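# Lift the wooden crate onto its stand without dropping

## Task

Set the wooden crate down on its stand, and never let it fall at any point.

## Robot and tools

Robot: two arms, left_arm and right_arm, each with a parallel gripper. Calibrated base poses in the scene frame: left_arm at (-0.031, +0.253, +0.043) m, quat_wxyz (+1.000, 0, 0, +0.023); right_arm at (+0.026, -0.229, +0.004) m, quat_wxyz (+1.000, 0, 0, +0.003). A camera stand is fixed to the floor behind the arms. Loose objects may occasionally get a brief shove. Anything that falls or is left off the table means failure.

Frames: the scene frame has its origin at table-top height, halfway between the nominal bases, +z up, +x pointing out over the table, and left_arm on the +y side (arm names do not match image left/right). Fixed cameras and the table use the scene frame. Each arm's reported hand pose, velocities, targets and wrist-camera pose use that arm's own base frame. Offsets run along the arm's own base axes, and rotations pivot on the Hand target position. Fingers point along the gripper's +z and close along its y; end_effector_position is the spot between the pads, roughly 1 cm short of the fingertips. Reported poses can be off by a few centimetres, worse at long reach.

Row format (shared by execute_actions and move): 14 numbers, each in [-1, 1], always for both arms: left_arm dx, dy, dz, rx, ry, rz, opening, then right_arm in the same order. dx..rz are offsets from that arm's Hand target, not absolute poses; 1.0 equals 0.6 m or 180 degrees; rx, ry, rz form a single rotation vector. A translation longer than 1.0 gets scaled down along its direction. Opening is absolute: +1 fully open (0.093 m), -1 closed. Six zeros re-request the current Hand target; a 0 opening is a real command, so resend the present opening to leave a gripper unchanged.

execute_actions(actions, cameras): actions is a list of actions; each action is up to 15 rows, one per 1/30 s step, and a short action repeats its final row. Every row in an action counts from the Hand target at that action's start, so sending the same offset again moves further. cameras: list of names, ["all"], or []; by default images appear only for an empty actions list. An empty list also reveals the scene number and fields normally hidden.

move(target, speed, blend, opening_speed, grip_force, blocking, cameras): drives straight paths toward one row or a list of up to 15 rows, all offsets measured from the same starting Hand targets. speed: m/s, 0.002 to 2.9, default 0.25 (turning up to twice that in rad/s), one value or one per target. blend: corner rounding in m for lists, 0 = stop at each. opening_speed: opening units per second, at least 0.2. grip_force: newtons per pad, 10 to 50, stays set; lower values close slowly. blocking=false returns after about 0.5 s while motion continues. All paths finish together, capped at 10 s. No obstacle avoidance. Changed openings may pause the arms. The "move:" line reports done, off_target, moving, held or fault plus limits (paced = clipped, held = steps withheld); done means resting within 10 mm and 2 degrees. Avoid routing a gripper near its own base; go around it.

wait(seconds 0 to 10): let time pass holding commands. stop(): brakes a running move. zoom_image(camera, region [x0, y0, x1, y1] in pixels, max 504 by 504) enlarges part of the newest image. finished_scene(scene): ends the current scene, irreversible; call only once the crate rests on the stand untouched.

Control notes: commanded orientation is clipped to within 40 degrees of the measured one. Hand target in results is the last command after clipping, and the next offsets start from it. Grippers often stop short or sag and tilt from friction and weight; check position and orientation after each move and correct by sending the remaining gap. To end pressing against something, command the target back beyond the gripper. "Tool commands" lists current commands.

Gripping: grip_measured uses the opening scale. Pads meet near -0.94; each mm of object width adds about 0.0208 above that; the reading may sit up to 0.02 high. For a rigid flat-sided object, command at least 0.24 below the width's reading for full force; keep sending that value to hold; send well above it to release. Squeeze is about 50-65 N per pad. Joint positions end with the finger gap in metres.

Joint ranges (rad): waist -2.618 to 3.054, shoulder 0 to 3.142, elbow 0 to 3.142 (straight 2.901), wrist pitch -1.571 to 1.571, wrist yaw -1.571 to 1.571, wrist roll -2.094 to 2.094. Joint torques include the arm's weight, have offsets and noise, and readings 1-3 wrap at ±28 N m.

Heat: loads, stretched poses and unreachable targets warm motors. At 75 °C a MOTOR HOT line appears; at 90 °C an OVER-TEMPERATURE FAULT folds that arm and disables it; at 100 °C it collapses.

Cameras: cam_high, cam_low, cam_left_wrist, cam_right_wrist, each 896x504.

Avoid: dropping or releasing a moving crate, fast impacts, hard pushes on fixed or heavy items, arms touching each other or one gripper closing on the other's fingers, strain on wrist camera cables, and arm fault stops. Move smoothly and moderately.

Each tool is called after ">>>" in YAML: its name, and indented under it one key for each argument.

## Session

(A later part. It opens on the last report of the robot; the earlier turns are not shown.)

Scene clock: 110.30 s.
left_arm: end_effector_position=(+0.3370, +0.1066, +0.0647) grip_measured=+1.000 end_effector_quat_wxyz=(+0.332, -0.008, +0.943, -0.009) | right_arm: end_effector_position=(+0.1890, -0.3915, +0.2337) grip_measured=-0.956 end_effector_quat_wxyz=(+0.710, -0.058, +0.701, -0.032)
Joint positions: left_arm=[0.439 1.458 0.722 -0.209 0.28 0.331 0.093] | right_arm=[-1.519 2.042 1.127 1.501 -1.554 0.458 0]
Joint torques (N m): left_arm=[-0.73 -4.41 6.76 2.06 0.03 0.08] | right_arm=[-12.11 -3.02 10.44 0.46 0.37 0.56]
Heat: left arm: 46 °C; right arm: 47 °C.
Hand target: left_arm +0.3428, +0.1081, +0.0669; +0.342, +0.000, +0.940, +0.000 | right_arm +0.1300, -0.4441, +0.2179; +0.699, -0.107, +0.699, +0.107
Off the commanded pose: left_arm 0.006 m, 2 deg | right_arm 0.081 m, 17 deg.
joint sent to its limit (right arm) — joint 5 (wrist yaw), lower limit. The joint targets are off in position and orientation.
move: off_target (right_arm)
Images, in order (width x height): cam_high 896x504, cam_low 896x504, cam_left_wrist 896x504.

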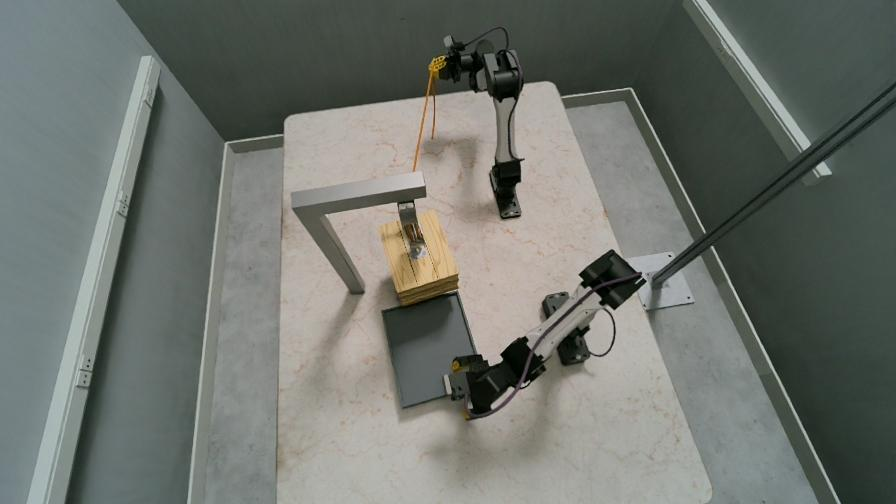

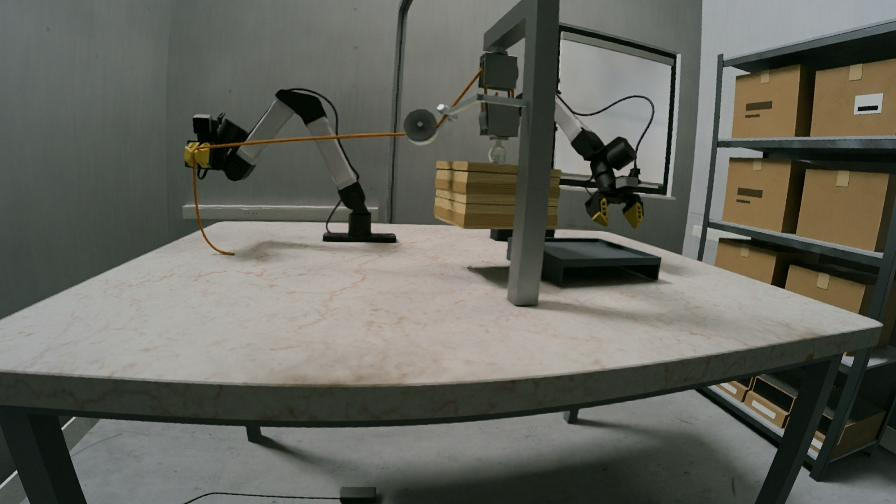

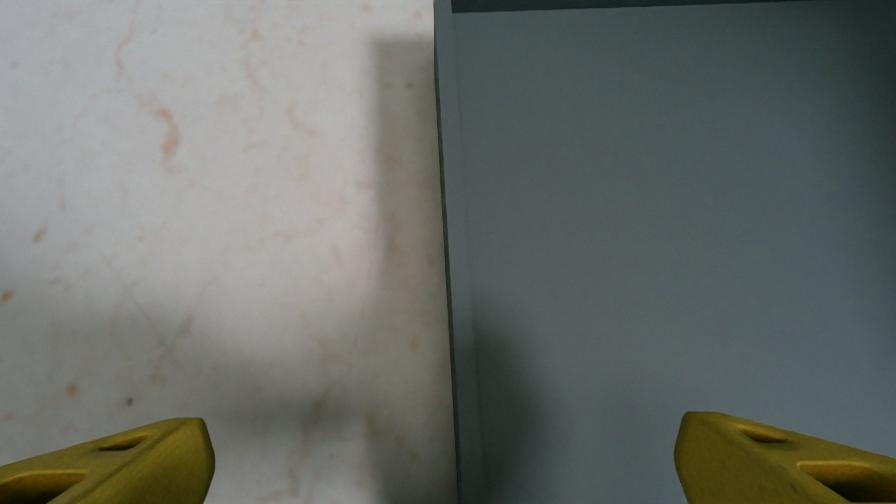

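>>> move:
  target: [0,0,-0.055,0,0,0,1,0,0,0.0,0,0,0,-1]
  cameras: ["cam_left_wrist","cam_low"]
  speed: 0.08

>>> zoom_image:
  camera: "cam_low"
  region: [530, 150, 700, 310]

Scene clock: 112.63 s.
left_arm: end_effector_position=(+0.3377, +0.1069, +0.0324) grip_measured=+1.000 end_effector_quat_wxyz=(+0.333, -0.008, +0.943, -0.008) | right_arm: end_effector_position=(+0.1890, -0.3915, +0.2337) grip_measured=-0.956 end_effector_quat_wxyz=(+0.710, -0.058, +0.701, -0.032)
Joint positions: left_arm=[0.439 1.544 0.647 -0.046 0.28 0.331 0.093] | right_arm=[-1.519 2.042 1.127 1.501 -1.554 0.458 0]
Joint torques (N m): left_arm=[-0.77 -4.66 6.11 2.05 0.04 0.09] | right_arm=[-12.12 -3 10.45 0.46 0.37 0.56]
Heat: left arm: 46 °C; right arm: 47 °C.
Hand target: left_arm +0.3429, +0.1081, +0.0340; +0.342, +0.000, +0.940, +0.000 | right_arm +0.1300, -0.4441, +0.2179; +0.699, -0.107, +0.699, +0.107
Off the commanded pose: left_arm 0.005 m, 2 deg | right_arm 0.081 m, 17 deg.
joint sent to its limit (right arm) — joint 5 (wrist yaw), lower limit. The joint targets are off in position and orientation.
move: off_target (right_arm)
Images, in order (width x height): cam_low 896x504, cam_left_wrist 896x504.

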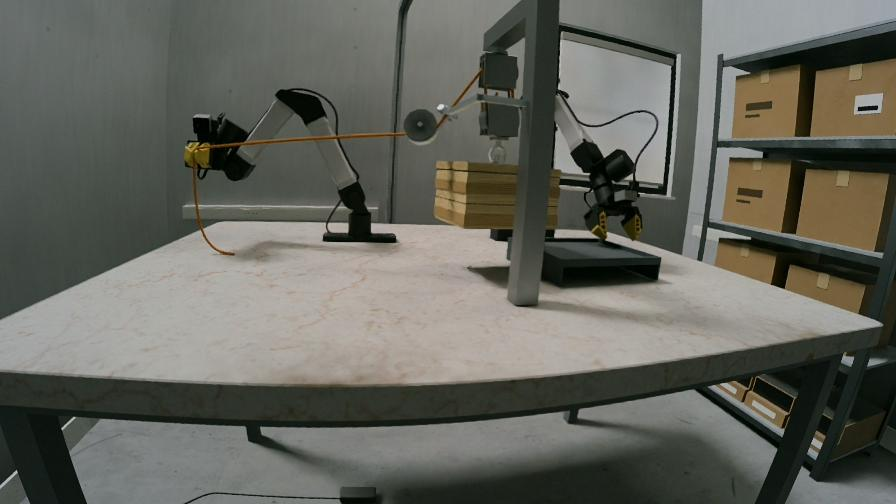

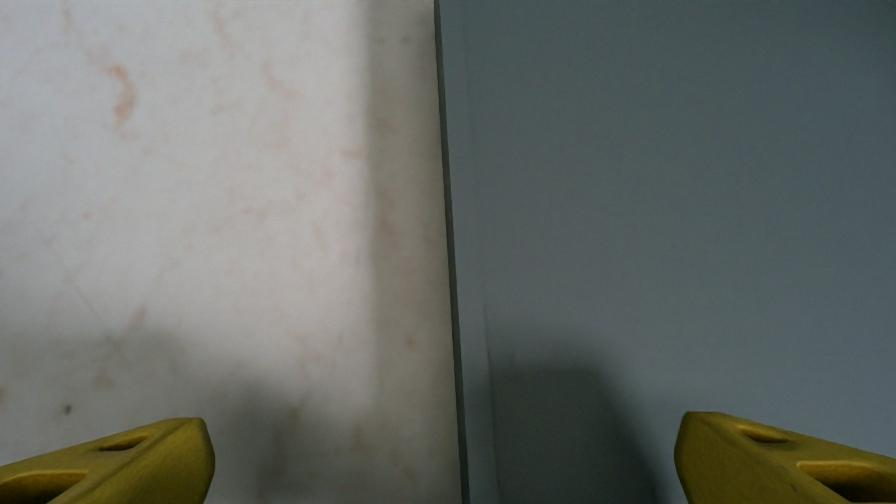

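Scaled by 2.965 from the camera's 896x504 image, which has a finer 1280x720 frame.

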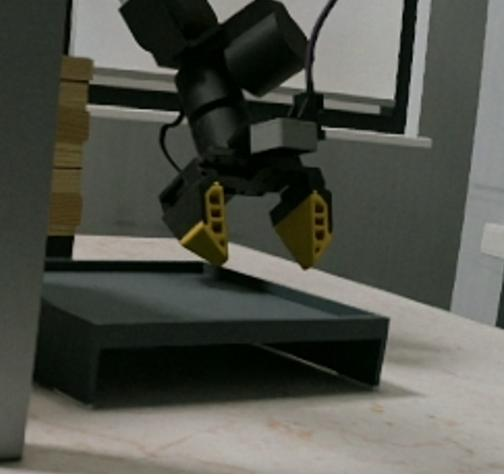

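>>> move:
  target: [0,0.005,-0.03,0,0,0,1,0,0,0.0,0,0,0,-1]
  cameras: ["cam_left_wrist","cam_low"]
  speed: 0.05

>>> zoom_image:
  camera: "cam_low"
  region: [530, 150, 700, 310]

Scene clock: 114.80 s.
left_arm: end_effector_position=(+0.3394, +0.1076, +0.0150) grip_measured=+1.000 end_effector_quat_wxyz=(+0.333, -0.004, +0.943, -0.008) | right_arm: end_effector_position=(+0.1890, -0.3915, +0.2337) grip_measured=-0.956 end_effector_quat_wxyz=(+0.710, -0.058, +0.701, -0.032)
Joint positions: left_arm=[0.439 1.607 0.62 0.044 0.281 0.339 0.093] | right_arm=[-1.519 2.042 1.127 1.501 -1.554 0.458 0]
Joint torques (N m): left_arm=[0.28 -4.83 5.49 2.04 0.09 0.11] | right_arm=[-12.11 -3 10.44 0.46 0.37 0.56]
Heat: left arm: 46 °C; right arm: 47 °C.
Hand target: left_arm +0.3428, +0.1111, +0.0160; +0.342, +0.000, +0.940, +0.000 | right_arm +0.1300, -0.4441, +0.2179; +0.699, -0.107, +0.699, +0.107
Off the commanded pose: left_arm 0.005 m, 1 deg | right_arm 0.081 m, 17 deg.
joint sent to its limit (right arm) — joint 5 (wrist yaw), lower limit. The joint targets are off in position and orientation.
move: off_target (right_arm)
Images, in order (width x height): cam_low 896x504, cam_left_wrist 896x504.

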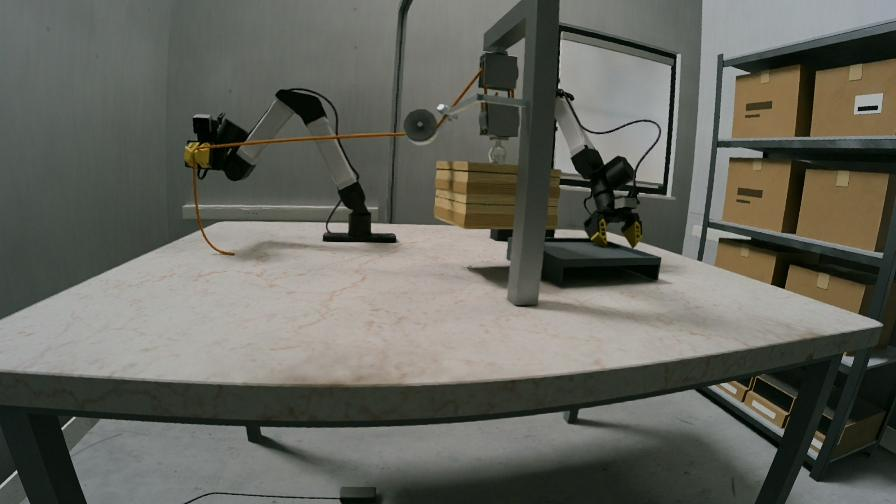

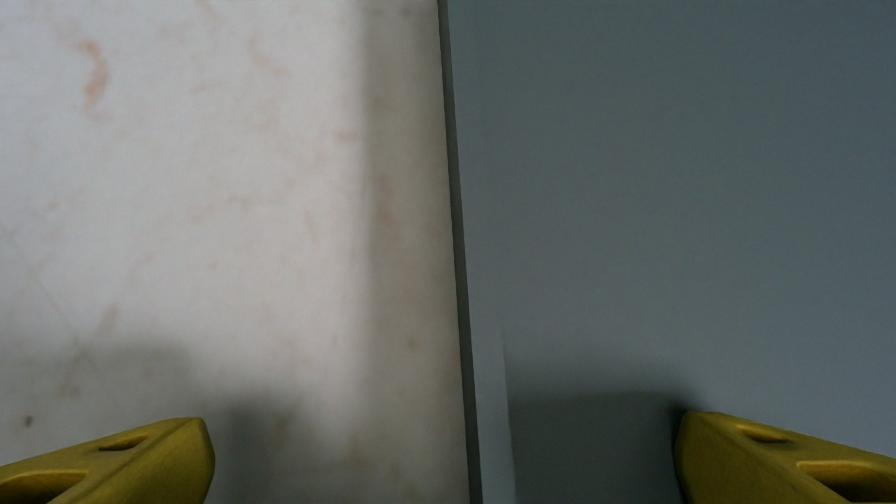

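Scaled by 2.965 from the camera's 896x504 image, which has a finer 1280x720 frame.

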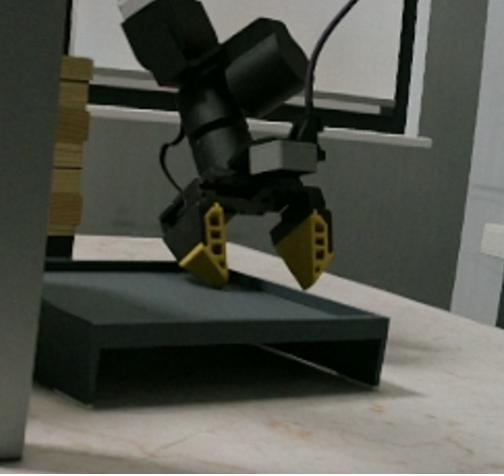

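>>> move:
  target:
    - [0,-0.018,-0.003,0,0,0,1,0,0,0.0,0,0,0,-1]
    - [0,-0.018,-0.003,0,0,0,-1,0,0,0,0,0,0,-1]
  cameras: ["cam_left_wrist","cam_high"]
  speed: 0.05
  opening_speed: 1.0

Scene clock: 119.13 s.
left_arm: end_effector_position=(+0.3433, +0.1011, +0.0146) grip_measured=-0.920 end_effector_quat_wxyz=(+0.341, -0.011, +0.940, -0.006) | right_arm: end_effector_position=(+0.1890, -0.3915, +0.2337) grip_measured=-0.956 end_effector_quat_wxyz=(+0.710, -0.058, +0.701, -0.032)
Joint positions: left_arm=[0.408 1.607 0.601 0.088 0.261 0.296 0.001] | right_arm=[-1.519 2.042 1.127 1.501 -1.554 0.458 0]
Joint torques (N m): left_arm=[-0.49 -5.67 5.09 1.86 0.07 0.22] | right_arm=[-12.11 -3.02 10.44 0.46 0.36 0.56]
Heat: left arm: 45 °C; right arm: 48 °C.
Hand target: left_arm +0.3428, +0.1002, +0.0141; +0.342, +0.000, +0.940, +0.000 | right_arm +0.1300, -0.4441, +0.2179; +0.699, -0.107, +0.699, +0.107
Off the commanded pose: left_arm 0.001 m, 1 deg | right_arm 0.081 m, 17 deg.
joint sent to its limit (right arm) — joint 5 (wrist yaw), lower limit. The joint targets are off in position and orientation.
move: off_target (right_arm)
Images, in order (width x height): cam_high 896x504, cam_left_wrist 896x504.

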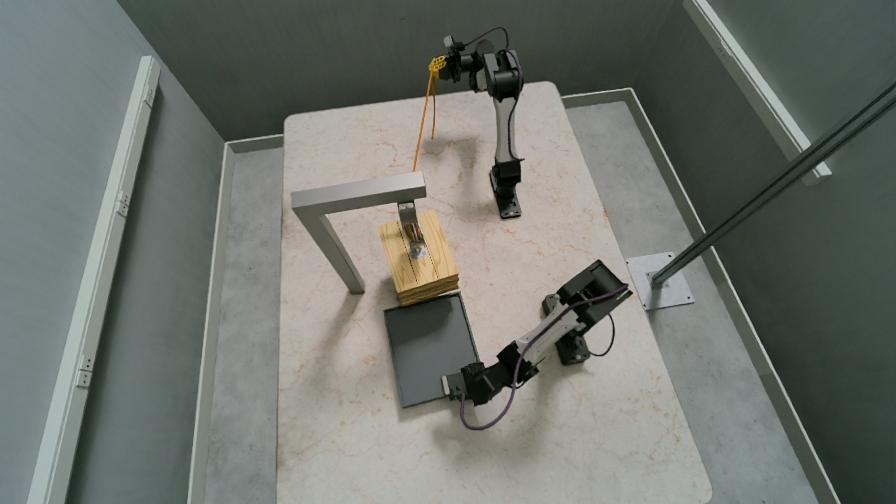

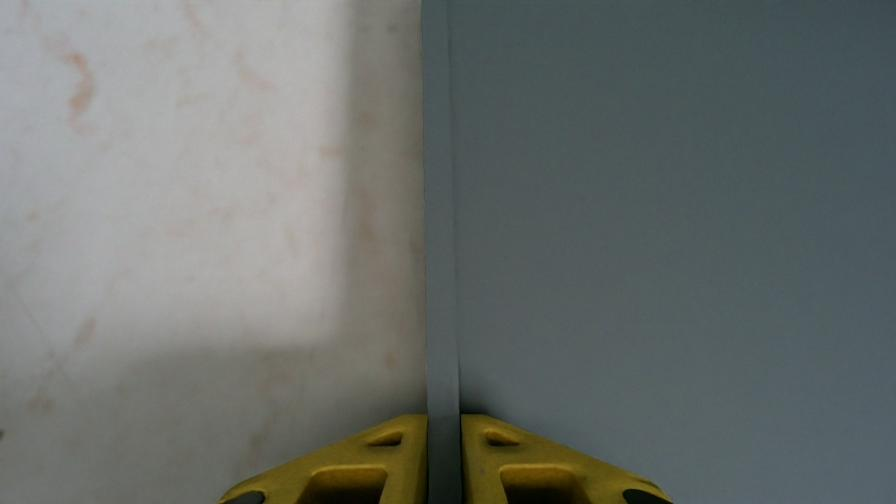

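>>> move:
  target: [-0.025,-0.2,0.004,0,0,0,-1,0,0,0,0,0,0,-1]
  cameras: ["all"]
  speed: 0.06

Scene clock: 124.07 s.
left_arm: end_effector_position=(+0.3312, -0.0122, +0.0143) grip_measured=-0.933 end_effector_quat_wxyz=(+0.342, -0.012, +0.940, +0.008) | right_arm: end_effector_position=(+0.1890, -0.3915, +0.2337) grip_measured=-0.956 end_effector_quat_wxyz=(+0.710, -0.058, +0.701, -0.032)
Joint positions: left_arm=[-0.072 1.479 0.465 0.139 -0.07 -0.073 0] | right_arm=[-1.519 2.042 1.127 1.501 -1.554 0.458 0]
Joint torques (N m): left_arm=[-1.83 -6.42 5.11 1.7 0.07 0.04] | right_arm=[-12.11 -3 10.44 0.46 0.37 0.56]
Heat: left arm: 44 °C; right arm: 48 °C.
Hand target: left_arm +0.3279, -0.0197, +0.0166; +0.342, +0.000, +0.940, +0.000 | right_arm +0.1300, -0.4441, +0.2179; +0.699, -0.107, +0.699, +0.107
Off the commanded pose: left_arm 0.009 m, 2 deg | right_arm 0.081 m, 17 deg.
joint sent to its limit (right arm) — joint 5 (wrist yaw), lower limit. The joint targets are off in position and orientation.
move: off_target (right_arm)

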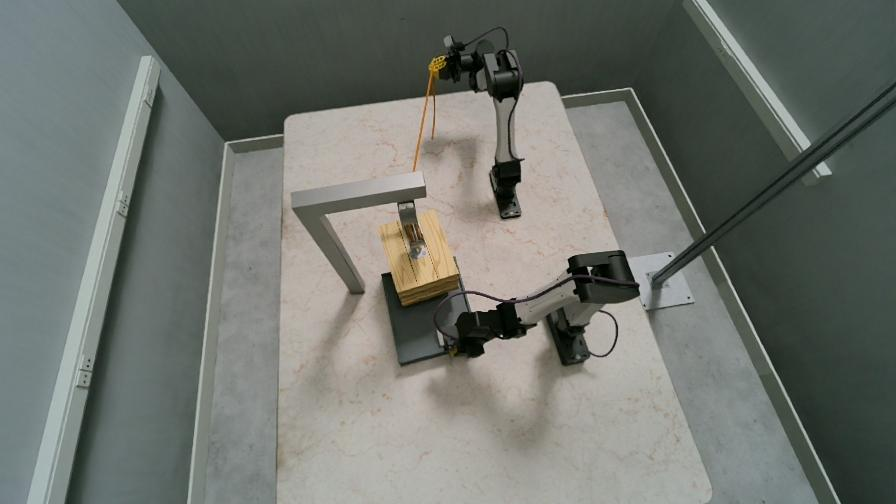

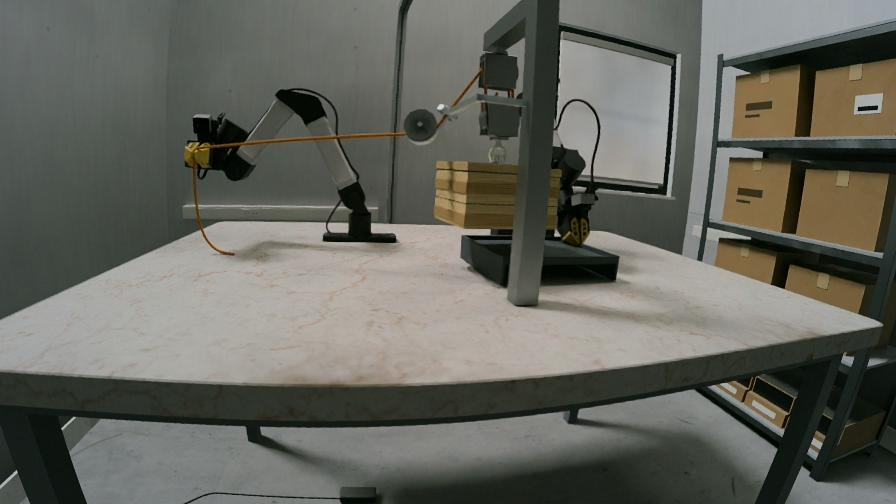

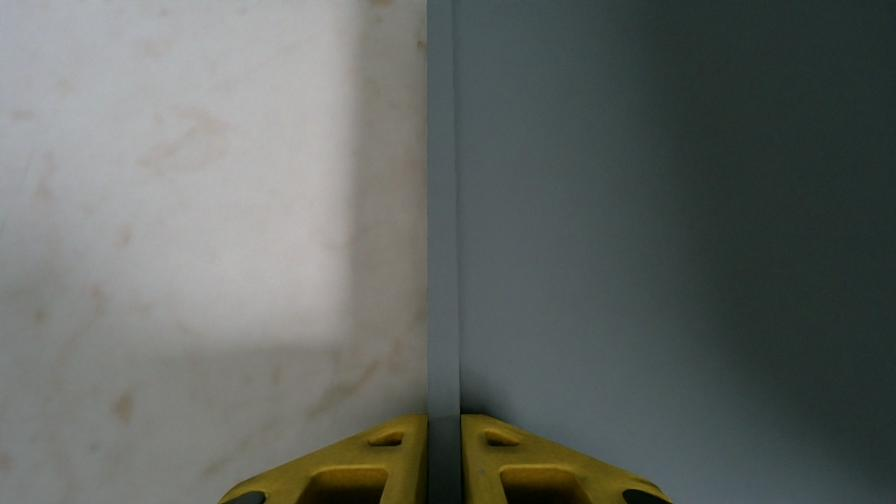

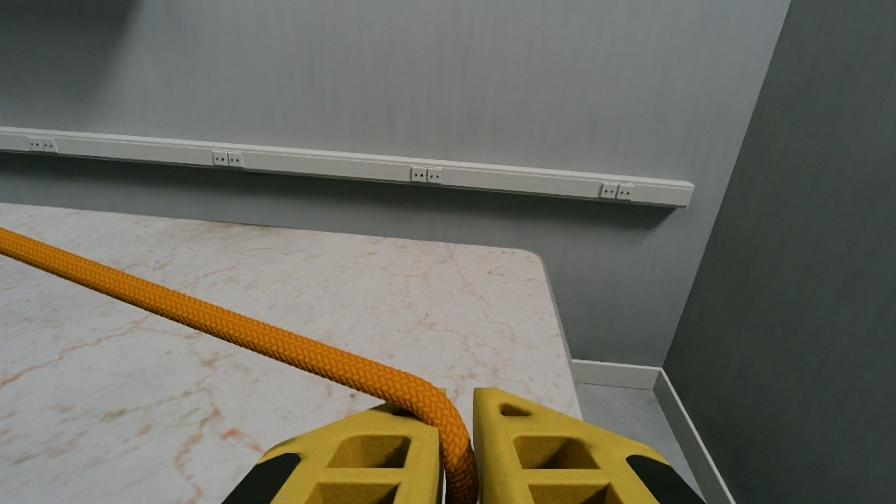

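>>> move:
  target: [0.0,-0.135,0.002,0,0,0,-1,0,0,0,0,0,0,-1]
  cameras: ["all"]
  speed: 0.06

>>> zoom_image:
  camera: "cam_high"
  region: [360, 180, 520, 380]

>>> zoom_image:
  camera: "cam_low"
  region: [420, 120, 640, 310]

Scene clock: 129.30 s.
left_arm: end_effector_position=(+0.3236, -0.0905, +0.0146) grip_measured=-0.933 end_effector_quat_wxyz=(+0.342, -0.011, +0.940, +0.009) | right_arm: end_effector_position=(+0.1890, -0.3915, +0.2337) grip_measured=-0.956 end_effector_quat_wxyz=(+0.710, -0.058, +0.701, -0.032)
Joint positions: left_arm=[-0.414 1.528 0.524 0.08 -0.286 -0.342 0] | right_arm=[-1.519 2.042 1.127 1.501 -1.554 0.458 0]
Joint torques (N m): left_arm=[-1.72 -3.9 8.03 1.66 -0.04 0.01] | right_arm=[-12.12 -3 10.45 0.46 0.37 0.56]
Motor temperatures (°C): left_arm=[28 37 44 44 26 28 27] | right_arm=[49 32 48 31 32 28 31]
Heat: left arm: 44 °C; right arm: 49 °C.
Hand target: left_arm +0.3278, -0.1008, +0.0177; +0.342, +0.000, +0.940, +0.000 | right_arm +0.1300, -0.4441, +0.2179; +0.699, -0.107, +0.699, +0.107
Off the commanded pose: left_arm 0.012 m, 2 deg | right_arm 0.081 m, 17 deg.
joint sent to its limit (right arm) — joint 5 (wrist yaw), lower limit. The joint targets are off in position and orientation.
move: off_target (left_arm, right_arm)

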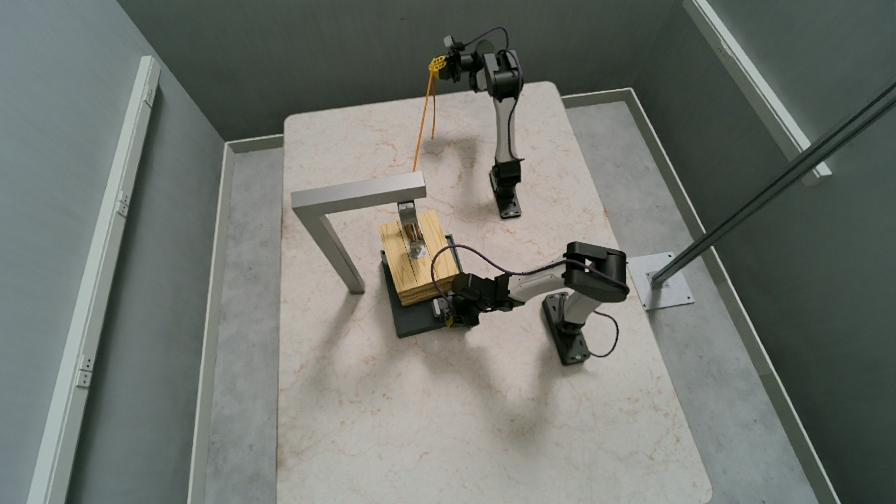

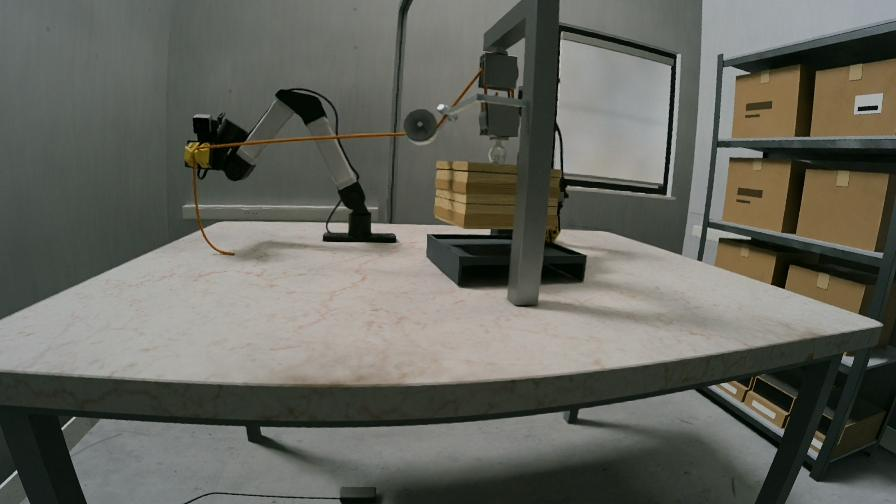

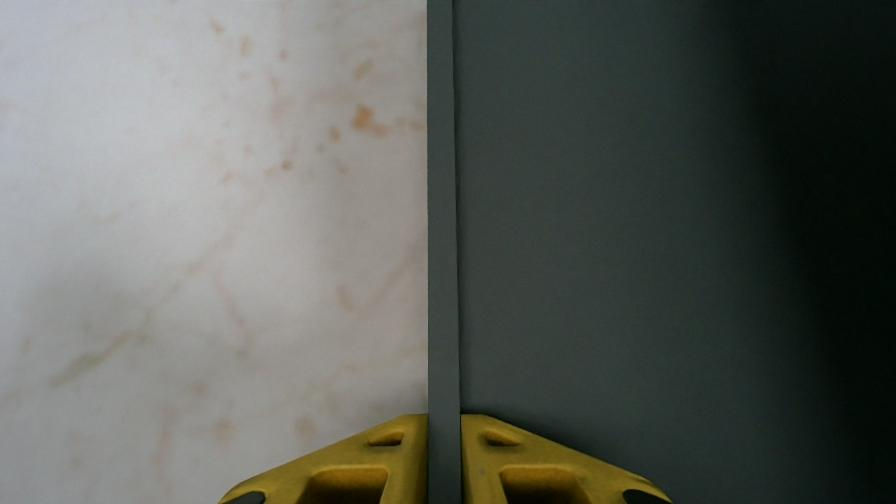

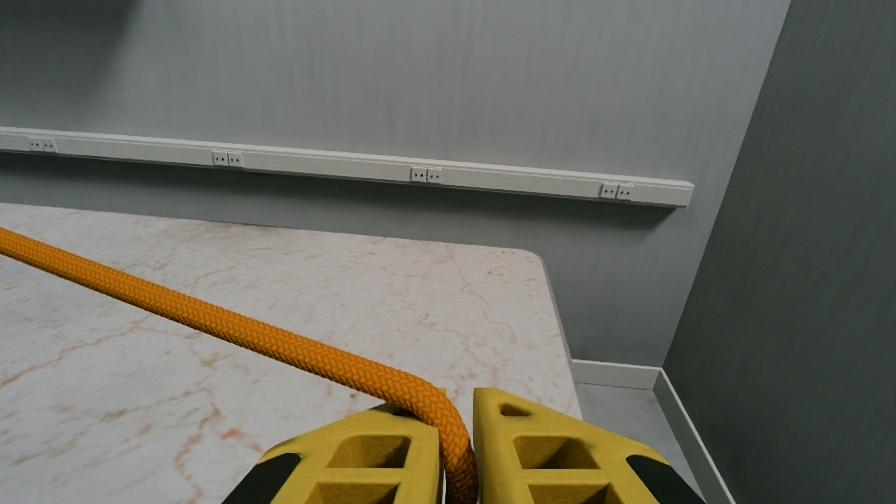

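Scaled by 2.520 from the camera's 896x504 image, which has a finer 1280x720 frame.

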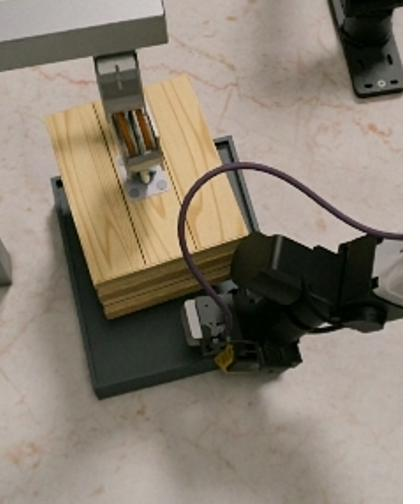

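Scaled by 2.291 from the camera's 896x504 image, which has a finer 1280x720 frame.

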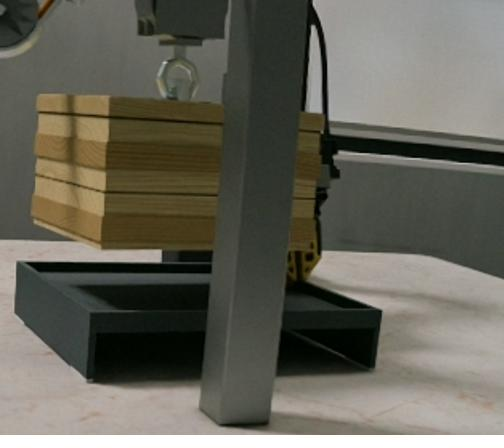

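>>> move:
  target:
    - [0.004,0.012,0,0,0,0,-0.4,0,0,0,0,0,0,-1]
    - [-0.06,0.03,0.085,0,0,0,-0.4,0,0,0,0,0,0,-1]
    - [-0.06,0.16,0.085,0,0,0,-1,0,0,0,0,0,0,-1]
  cameras: ["all"]
  speed: 0.1

>>> zoom_image:
  camera: "cam_high"
  region: [360, 180, 520, 380]

Scene clock: 137.80 s.
left_arm: end_effector_position=(+0.2885, -0.0050, +0.0625) grip_measured=-0.978 end_effector_quat_wxyz=(+0.328, -0.002, +0.945, +0.002) | right_arm: end_effector_position=(+0.1890, -0.3915, +0.2337) grip_measured=-0.956 end_effector_quat_wxyz=(+0.710, -0.058, +0.701, -0.032)
Joint positions: left_arm=[-0.031 1.126 0.483 -0.26 -0.024 -0.028 0] | right_arm=[-1.519 2.042 1.127 1.501 -1.554 0.458 0]
Joint torques (N m): left_arm=[0.43 -4.12 6.72 2 0.02 0.09] | right_arm=[-12.11 -3 10.44 0.46 0.36 0.56]
Heat: left arm: 44 °C; right arm: 50 °C.
Hand target: left_arm +0.2918, -0.0047, +0.0687; +0.342, +0.000, +0.940, +0.000 | right_arm +0.1300, -0.4441, +0.2179; +0.699, -0.107, +0.699, +0.107
Off the commanded pose: left_arm 0.007 m, 2 deg | right_arm 0.081 m, 17 deg.
joint sent to its limit (right arm) — joint 5 (wrist yaw), lower limit. The joint targets are off in position and orientation.
move: off_target (right_arm)

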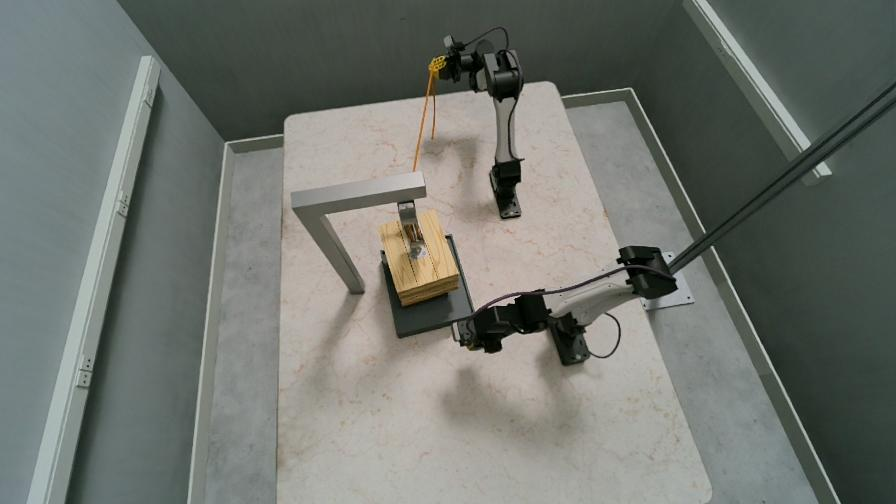

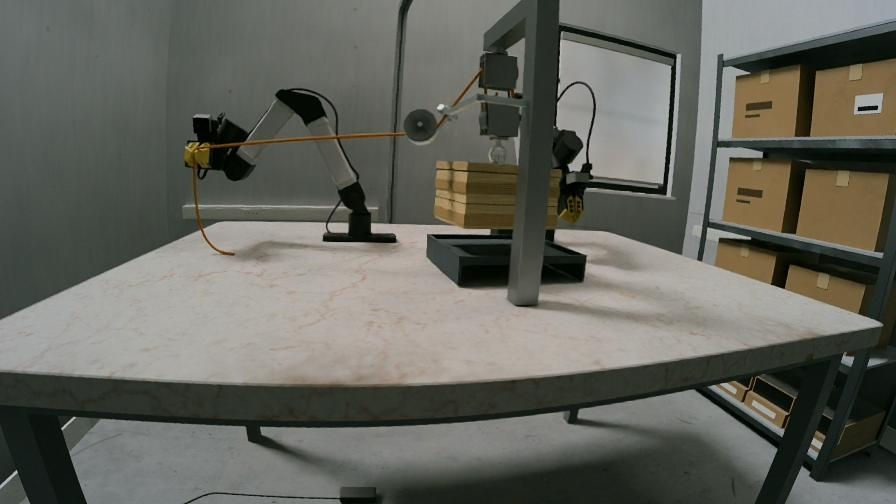

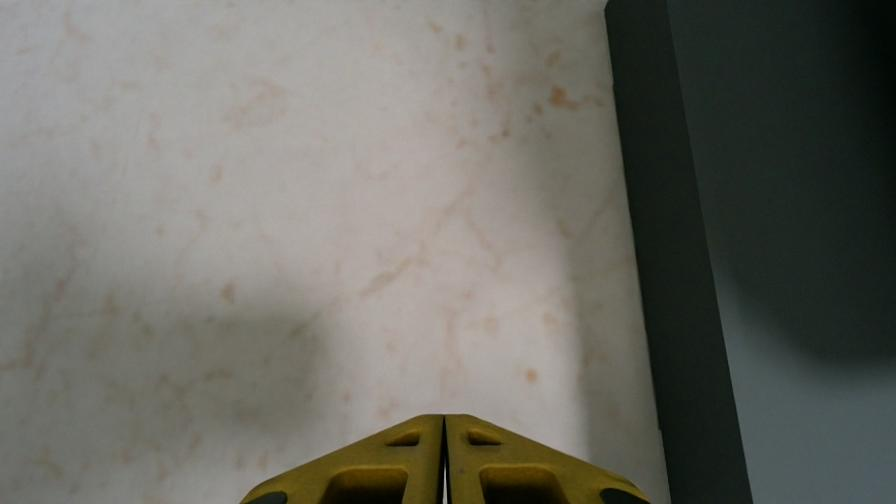

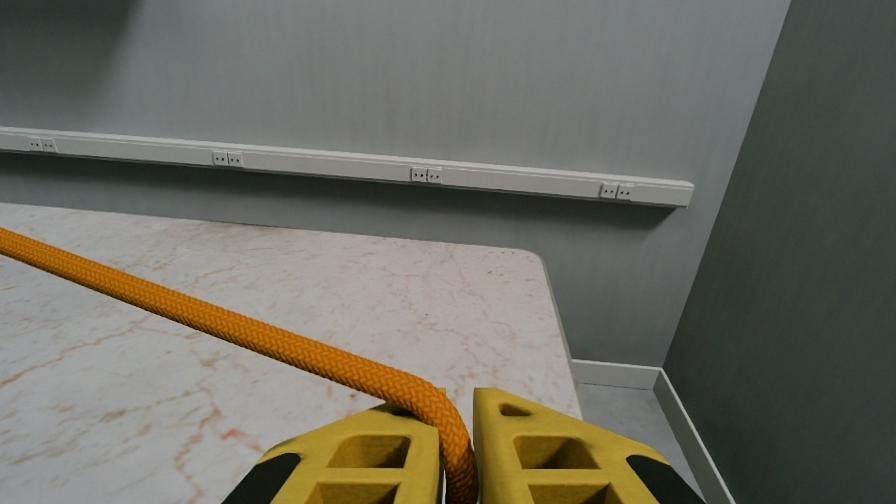

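Scaled by 2.520 from the camera's 896x504 image, which has a finer 1280x720 frame.

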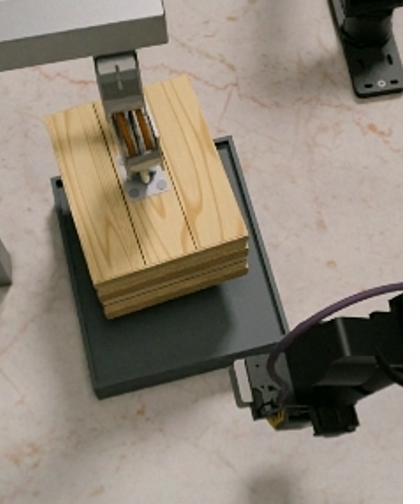

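>>> move:
  target: [0.165,0.03,-0.073,0,-0.111,0,-1,0,0,0,0,0,0,-1]
  cameras: ["cam_high","cam_left_wrist"]
  speed: 0.15

Scene clock: 143.10 s.
left_arm: end_effector_position=(+0.3842, +0.0126, +0.0182) grip_measured=-0.978 end_effector_quat_wxyz=(+0.485, -0.005, +0.874, +0.001) | right_arm: end_effector_position=(+0.1890, -0.3915, +0.2337) grip_measured=-0.956 end_effector_quat_wxyz=(+0.710, -0.058, +0.701, -0.032)
Joint positions: left_arm=[0.048 1.753 0.398 0.797 0.035 0.018 0] | right_arm=[-1.519 2.042 1.127 1.501 -1.554 0.458 0]
Joint torques (N m): left_arm=[0.4 -5.01 5.29 2.62 0.11 0.08] | right_arm=[-12.11 -3 10.45 0.46 0.36 0.56]
Heat: left arm: 44 °C; right arm: 50 °C.
Hand target: left_arm +0.3908, +0.0133, +0.0249; +0.500, +0.000, +0.866, +0.000 | right_arm +0.1300, -0.4441, +0.2179; +0.699, -0.107, +0.699, +0.107
Off the commanded pose: left_arm 0.009 m, 2 deg | right_arm 0.081 m, 17 deg.
joint sent to its limit (right arm) — joint 5 (wrist yaw), lower limit. The joint targets are off in position and orientation.
move: off_target (right_arm)
Images, in order (width x height): cam_high 896x504, cam_left_wrist 896x504.

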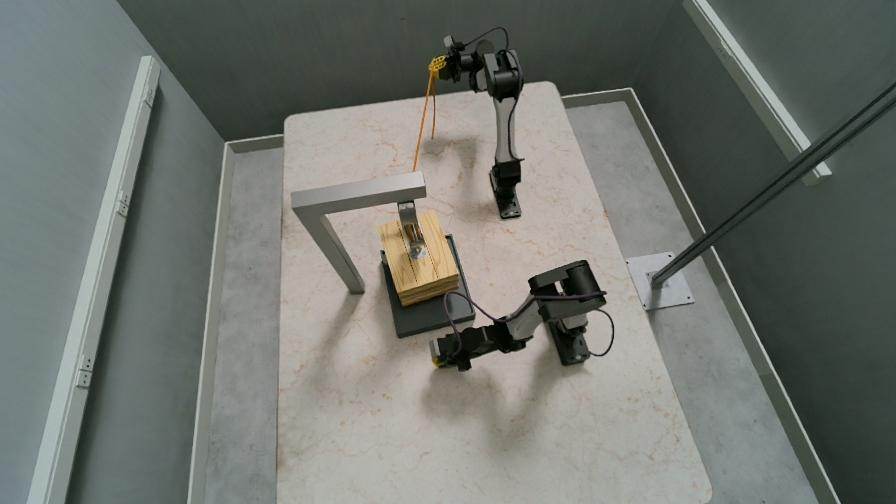

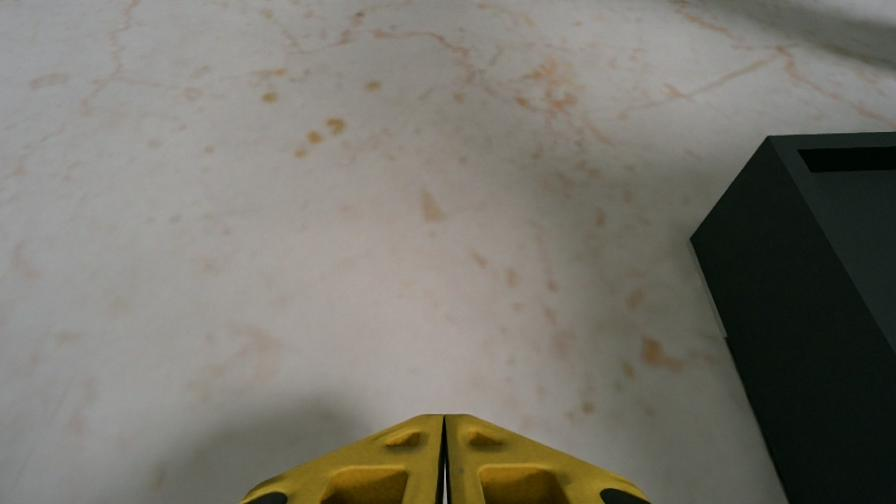

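>>> move:
  target: [0,-0.175,0,0,0,0,-1,0,0,0,0,0,0,-1]
  cameras: ["cam_high","cam_left_wrist","cam_low"]
  speed: 0.07

>>> zoom_image:
  camera: "cam_high"
  region: [360, 180, 520, 380]

Scene clock: 146.30 s.
left_arm: end_effector_position=(+0.3825, -0.0827, +0.0183) grip_measured=-0.978 end_effector_quat_wxyz=(+0.489, +0.001, +0.872, +0.012) | right_arm: end_effector_position=(+0.1890, -0.3915, +0.2337) grip_measured=-0.956 end_effector_quat_wxyz=(+0.710, -0.058, +0.701, -0.032)
Joint positions: left_arm=[-0.346 1.789 0.451 0.759 -0.313 -0.174 0] | right_arm=[-1.519 2.042 1.127 1.501 -1.554 0.458 0]
Joint torques (N m): left_arm=[-1.32 -5.3 6.84 2.27 -0.1 -0.12] | right_arm=[-12.11 -3 10.44 0.47 0.37 0.56]
Heat: left arm: 45 °C; right arm: 51 °C.
Hand target: left_arm +0.3908, -0.0917, +0.0250; +0.500, +0.000, +0.866, +0.000 | right_arm +0.1300, -0.4441, +0.2179; +0.699, -0.107, +0.699, +0.107
Off the commanded pose: left_arm 0.014 m, 2 deg | right_arm 0.081 m, 17 deg.
joint sent to its limit (right arm) — joint 5 (wrist yaw), lower limit. The joint targets are off in position and orientation.
move: off_target (left_arm, right_arm)
Images, in order (width x height): cam_high 896x504, cam_low 896x504, cam_left_wrist 896x504.

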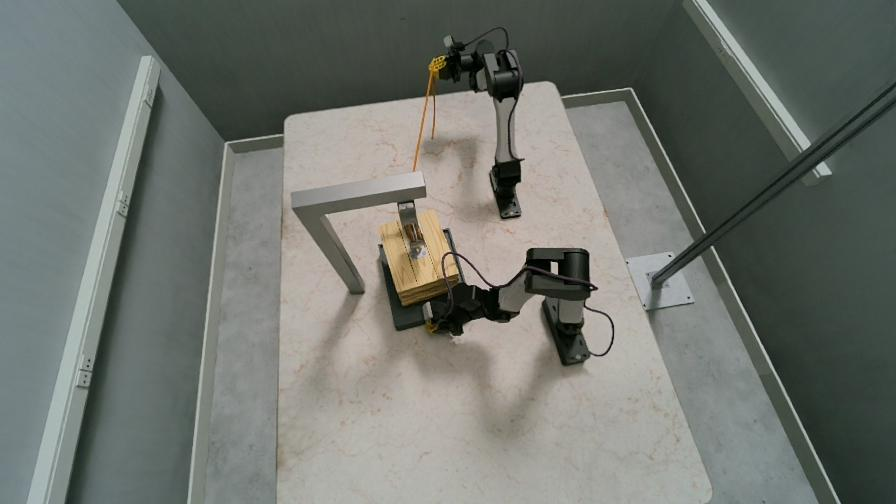

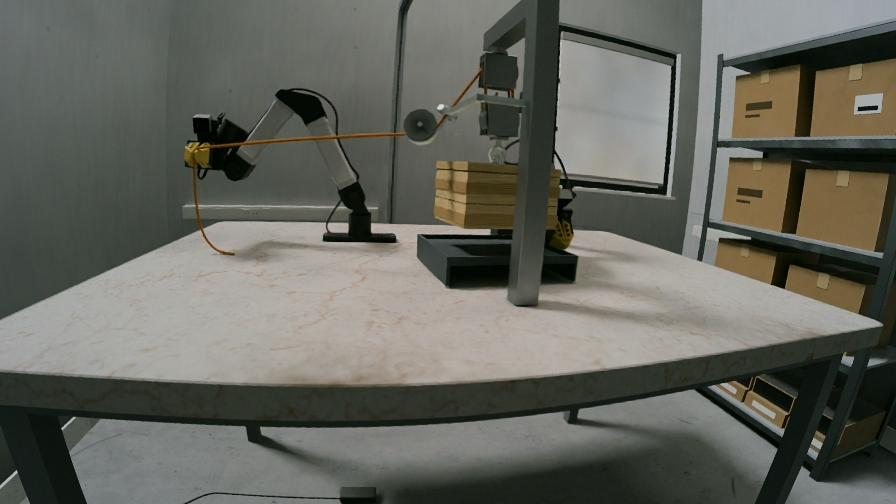

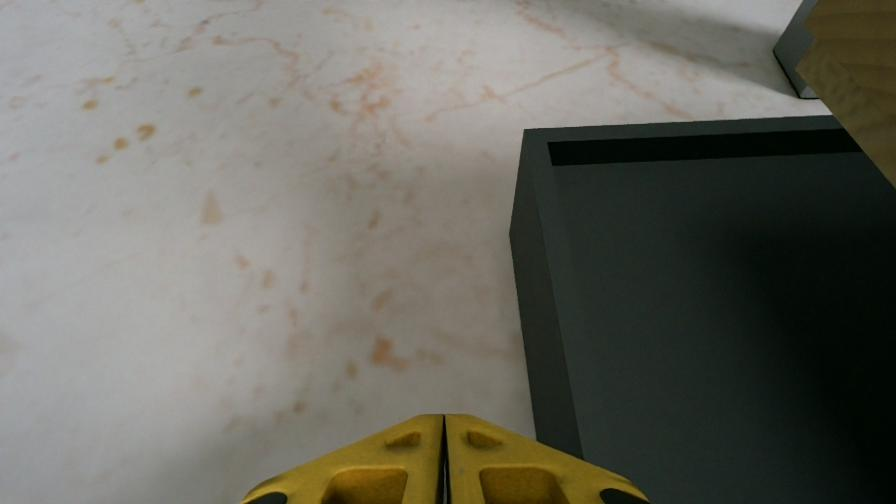

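Scaled by 2.520 from the camera's 896x504 image, which has a finer 1280x720 frame.

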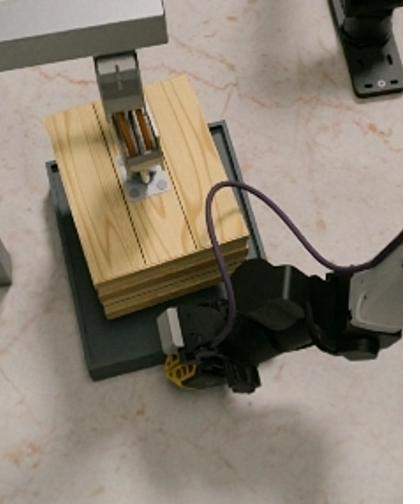

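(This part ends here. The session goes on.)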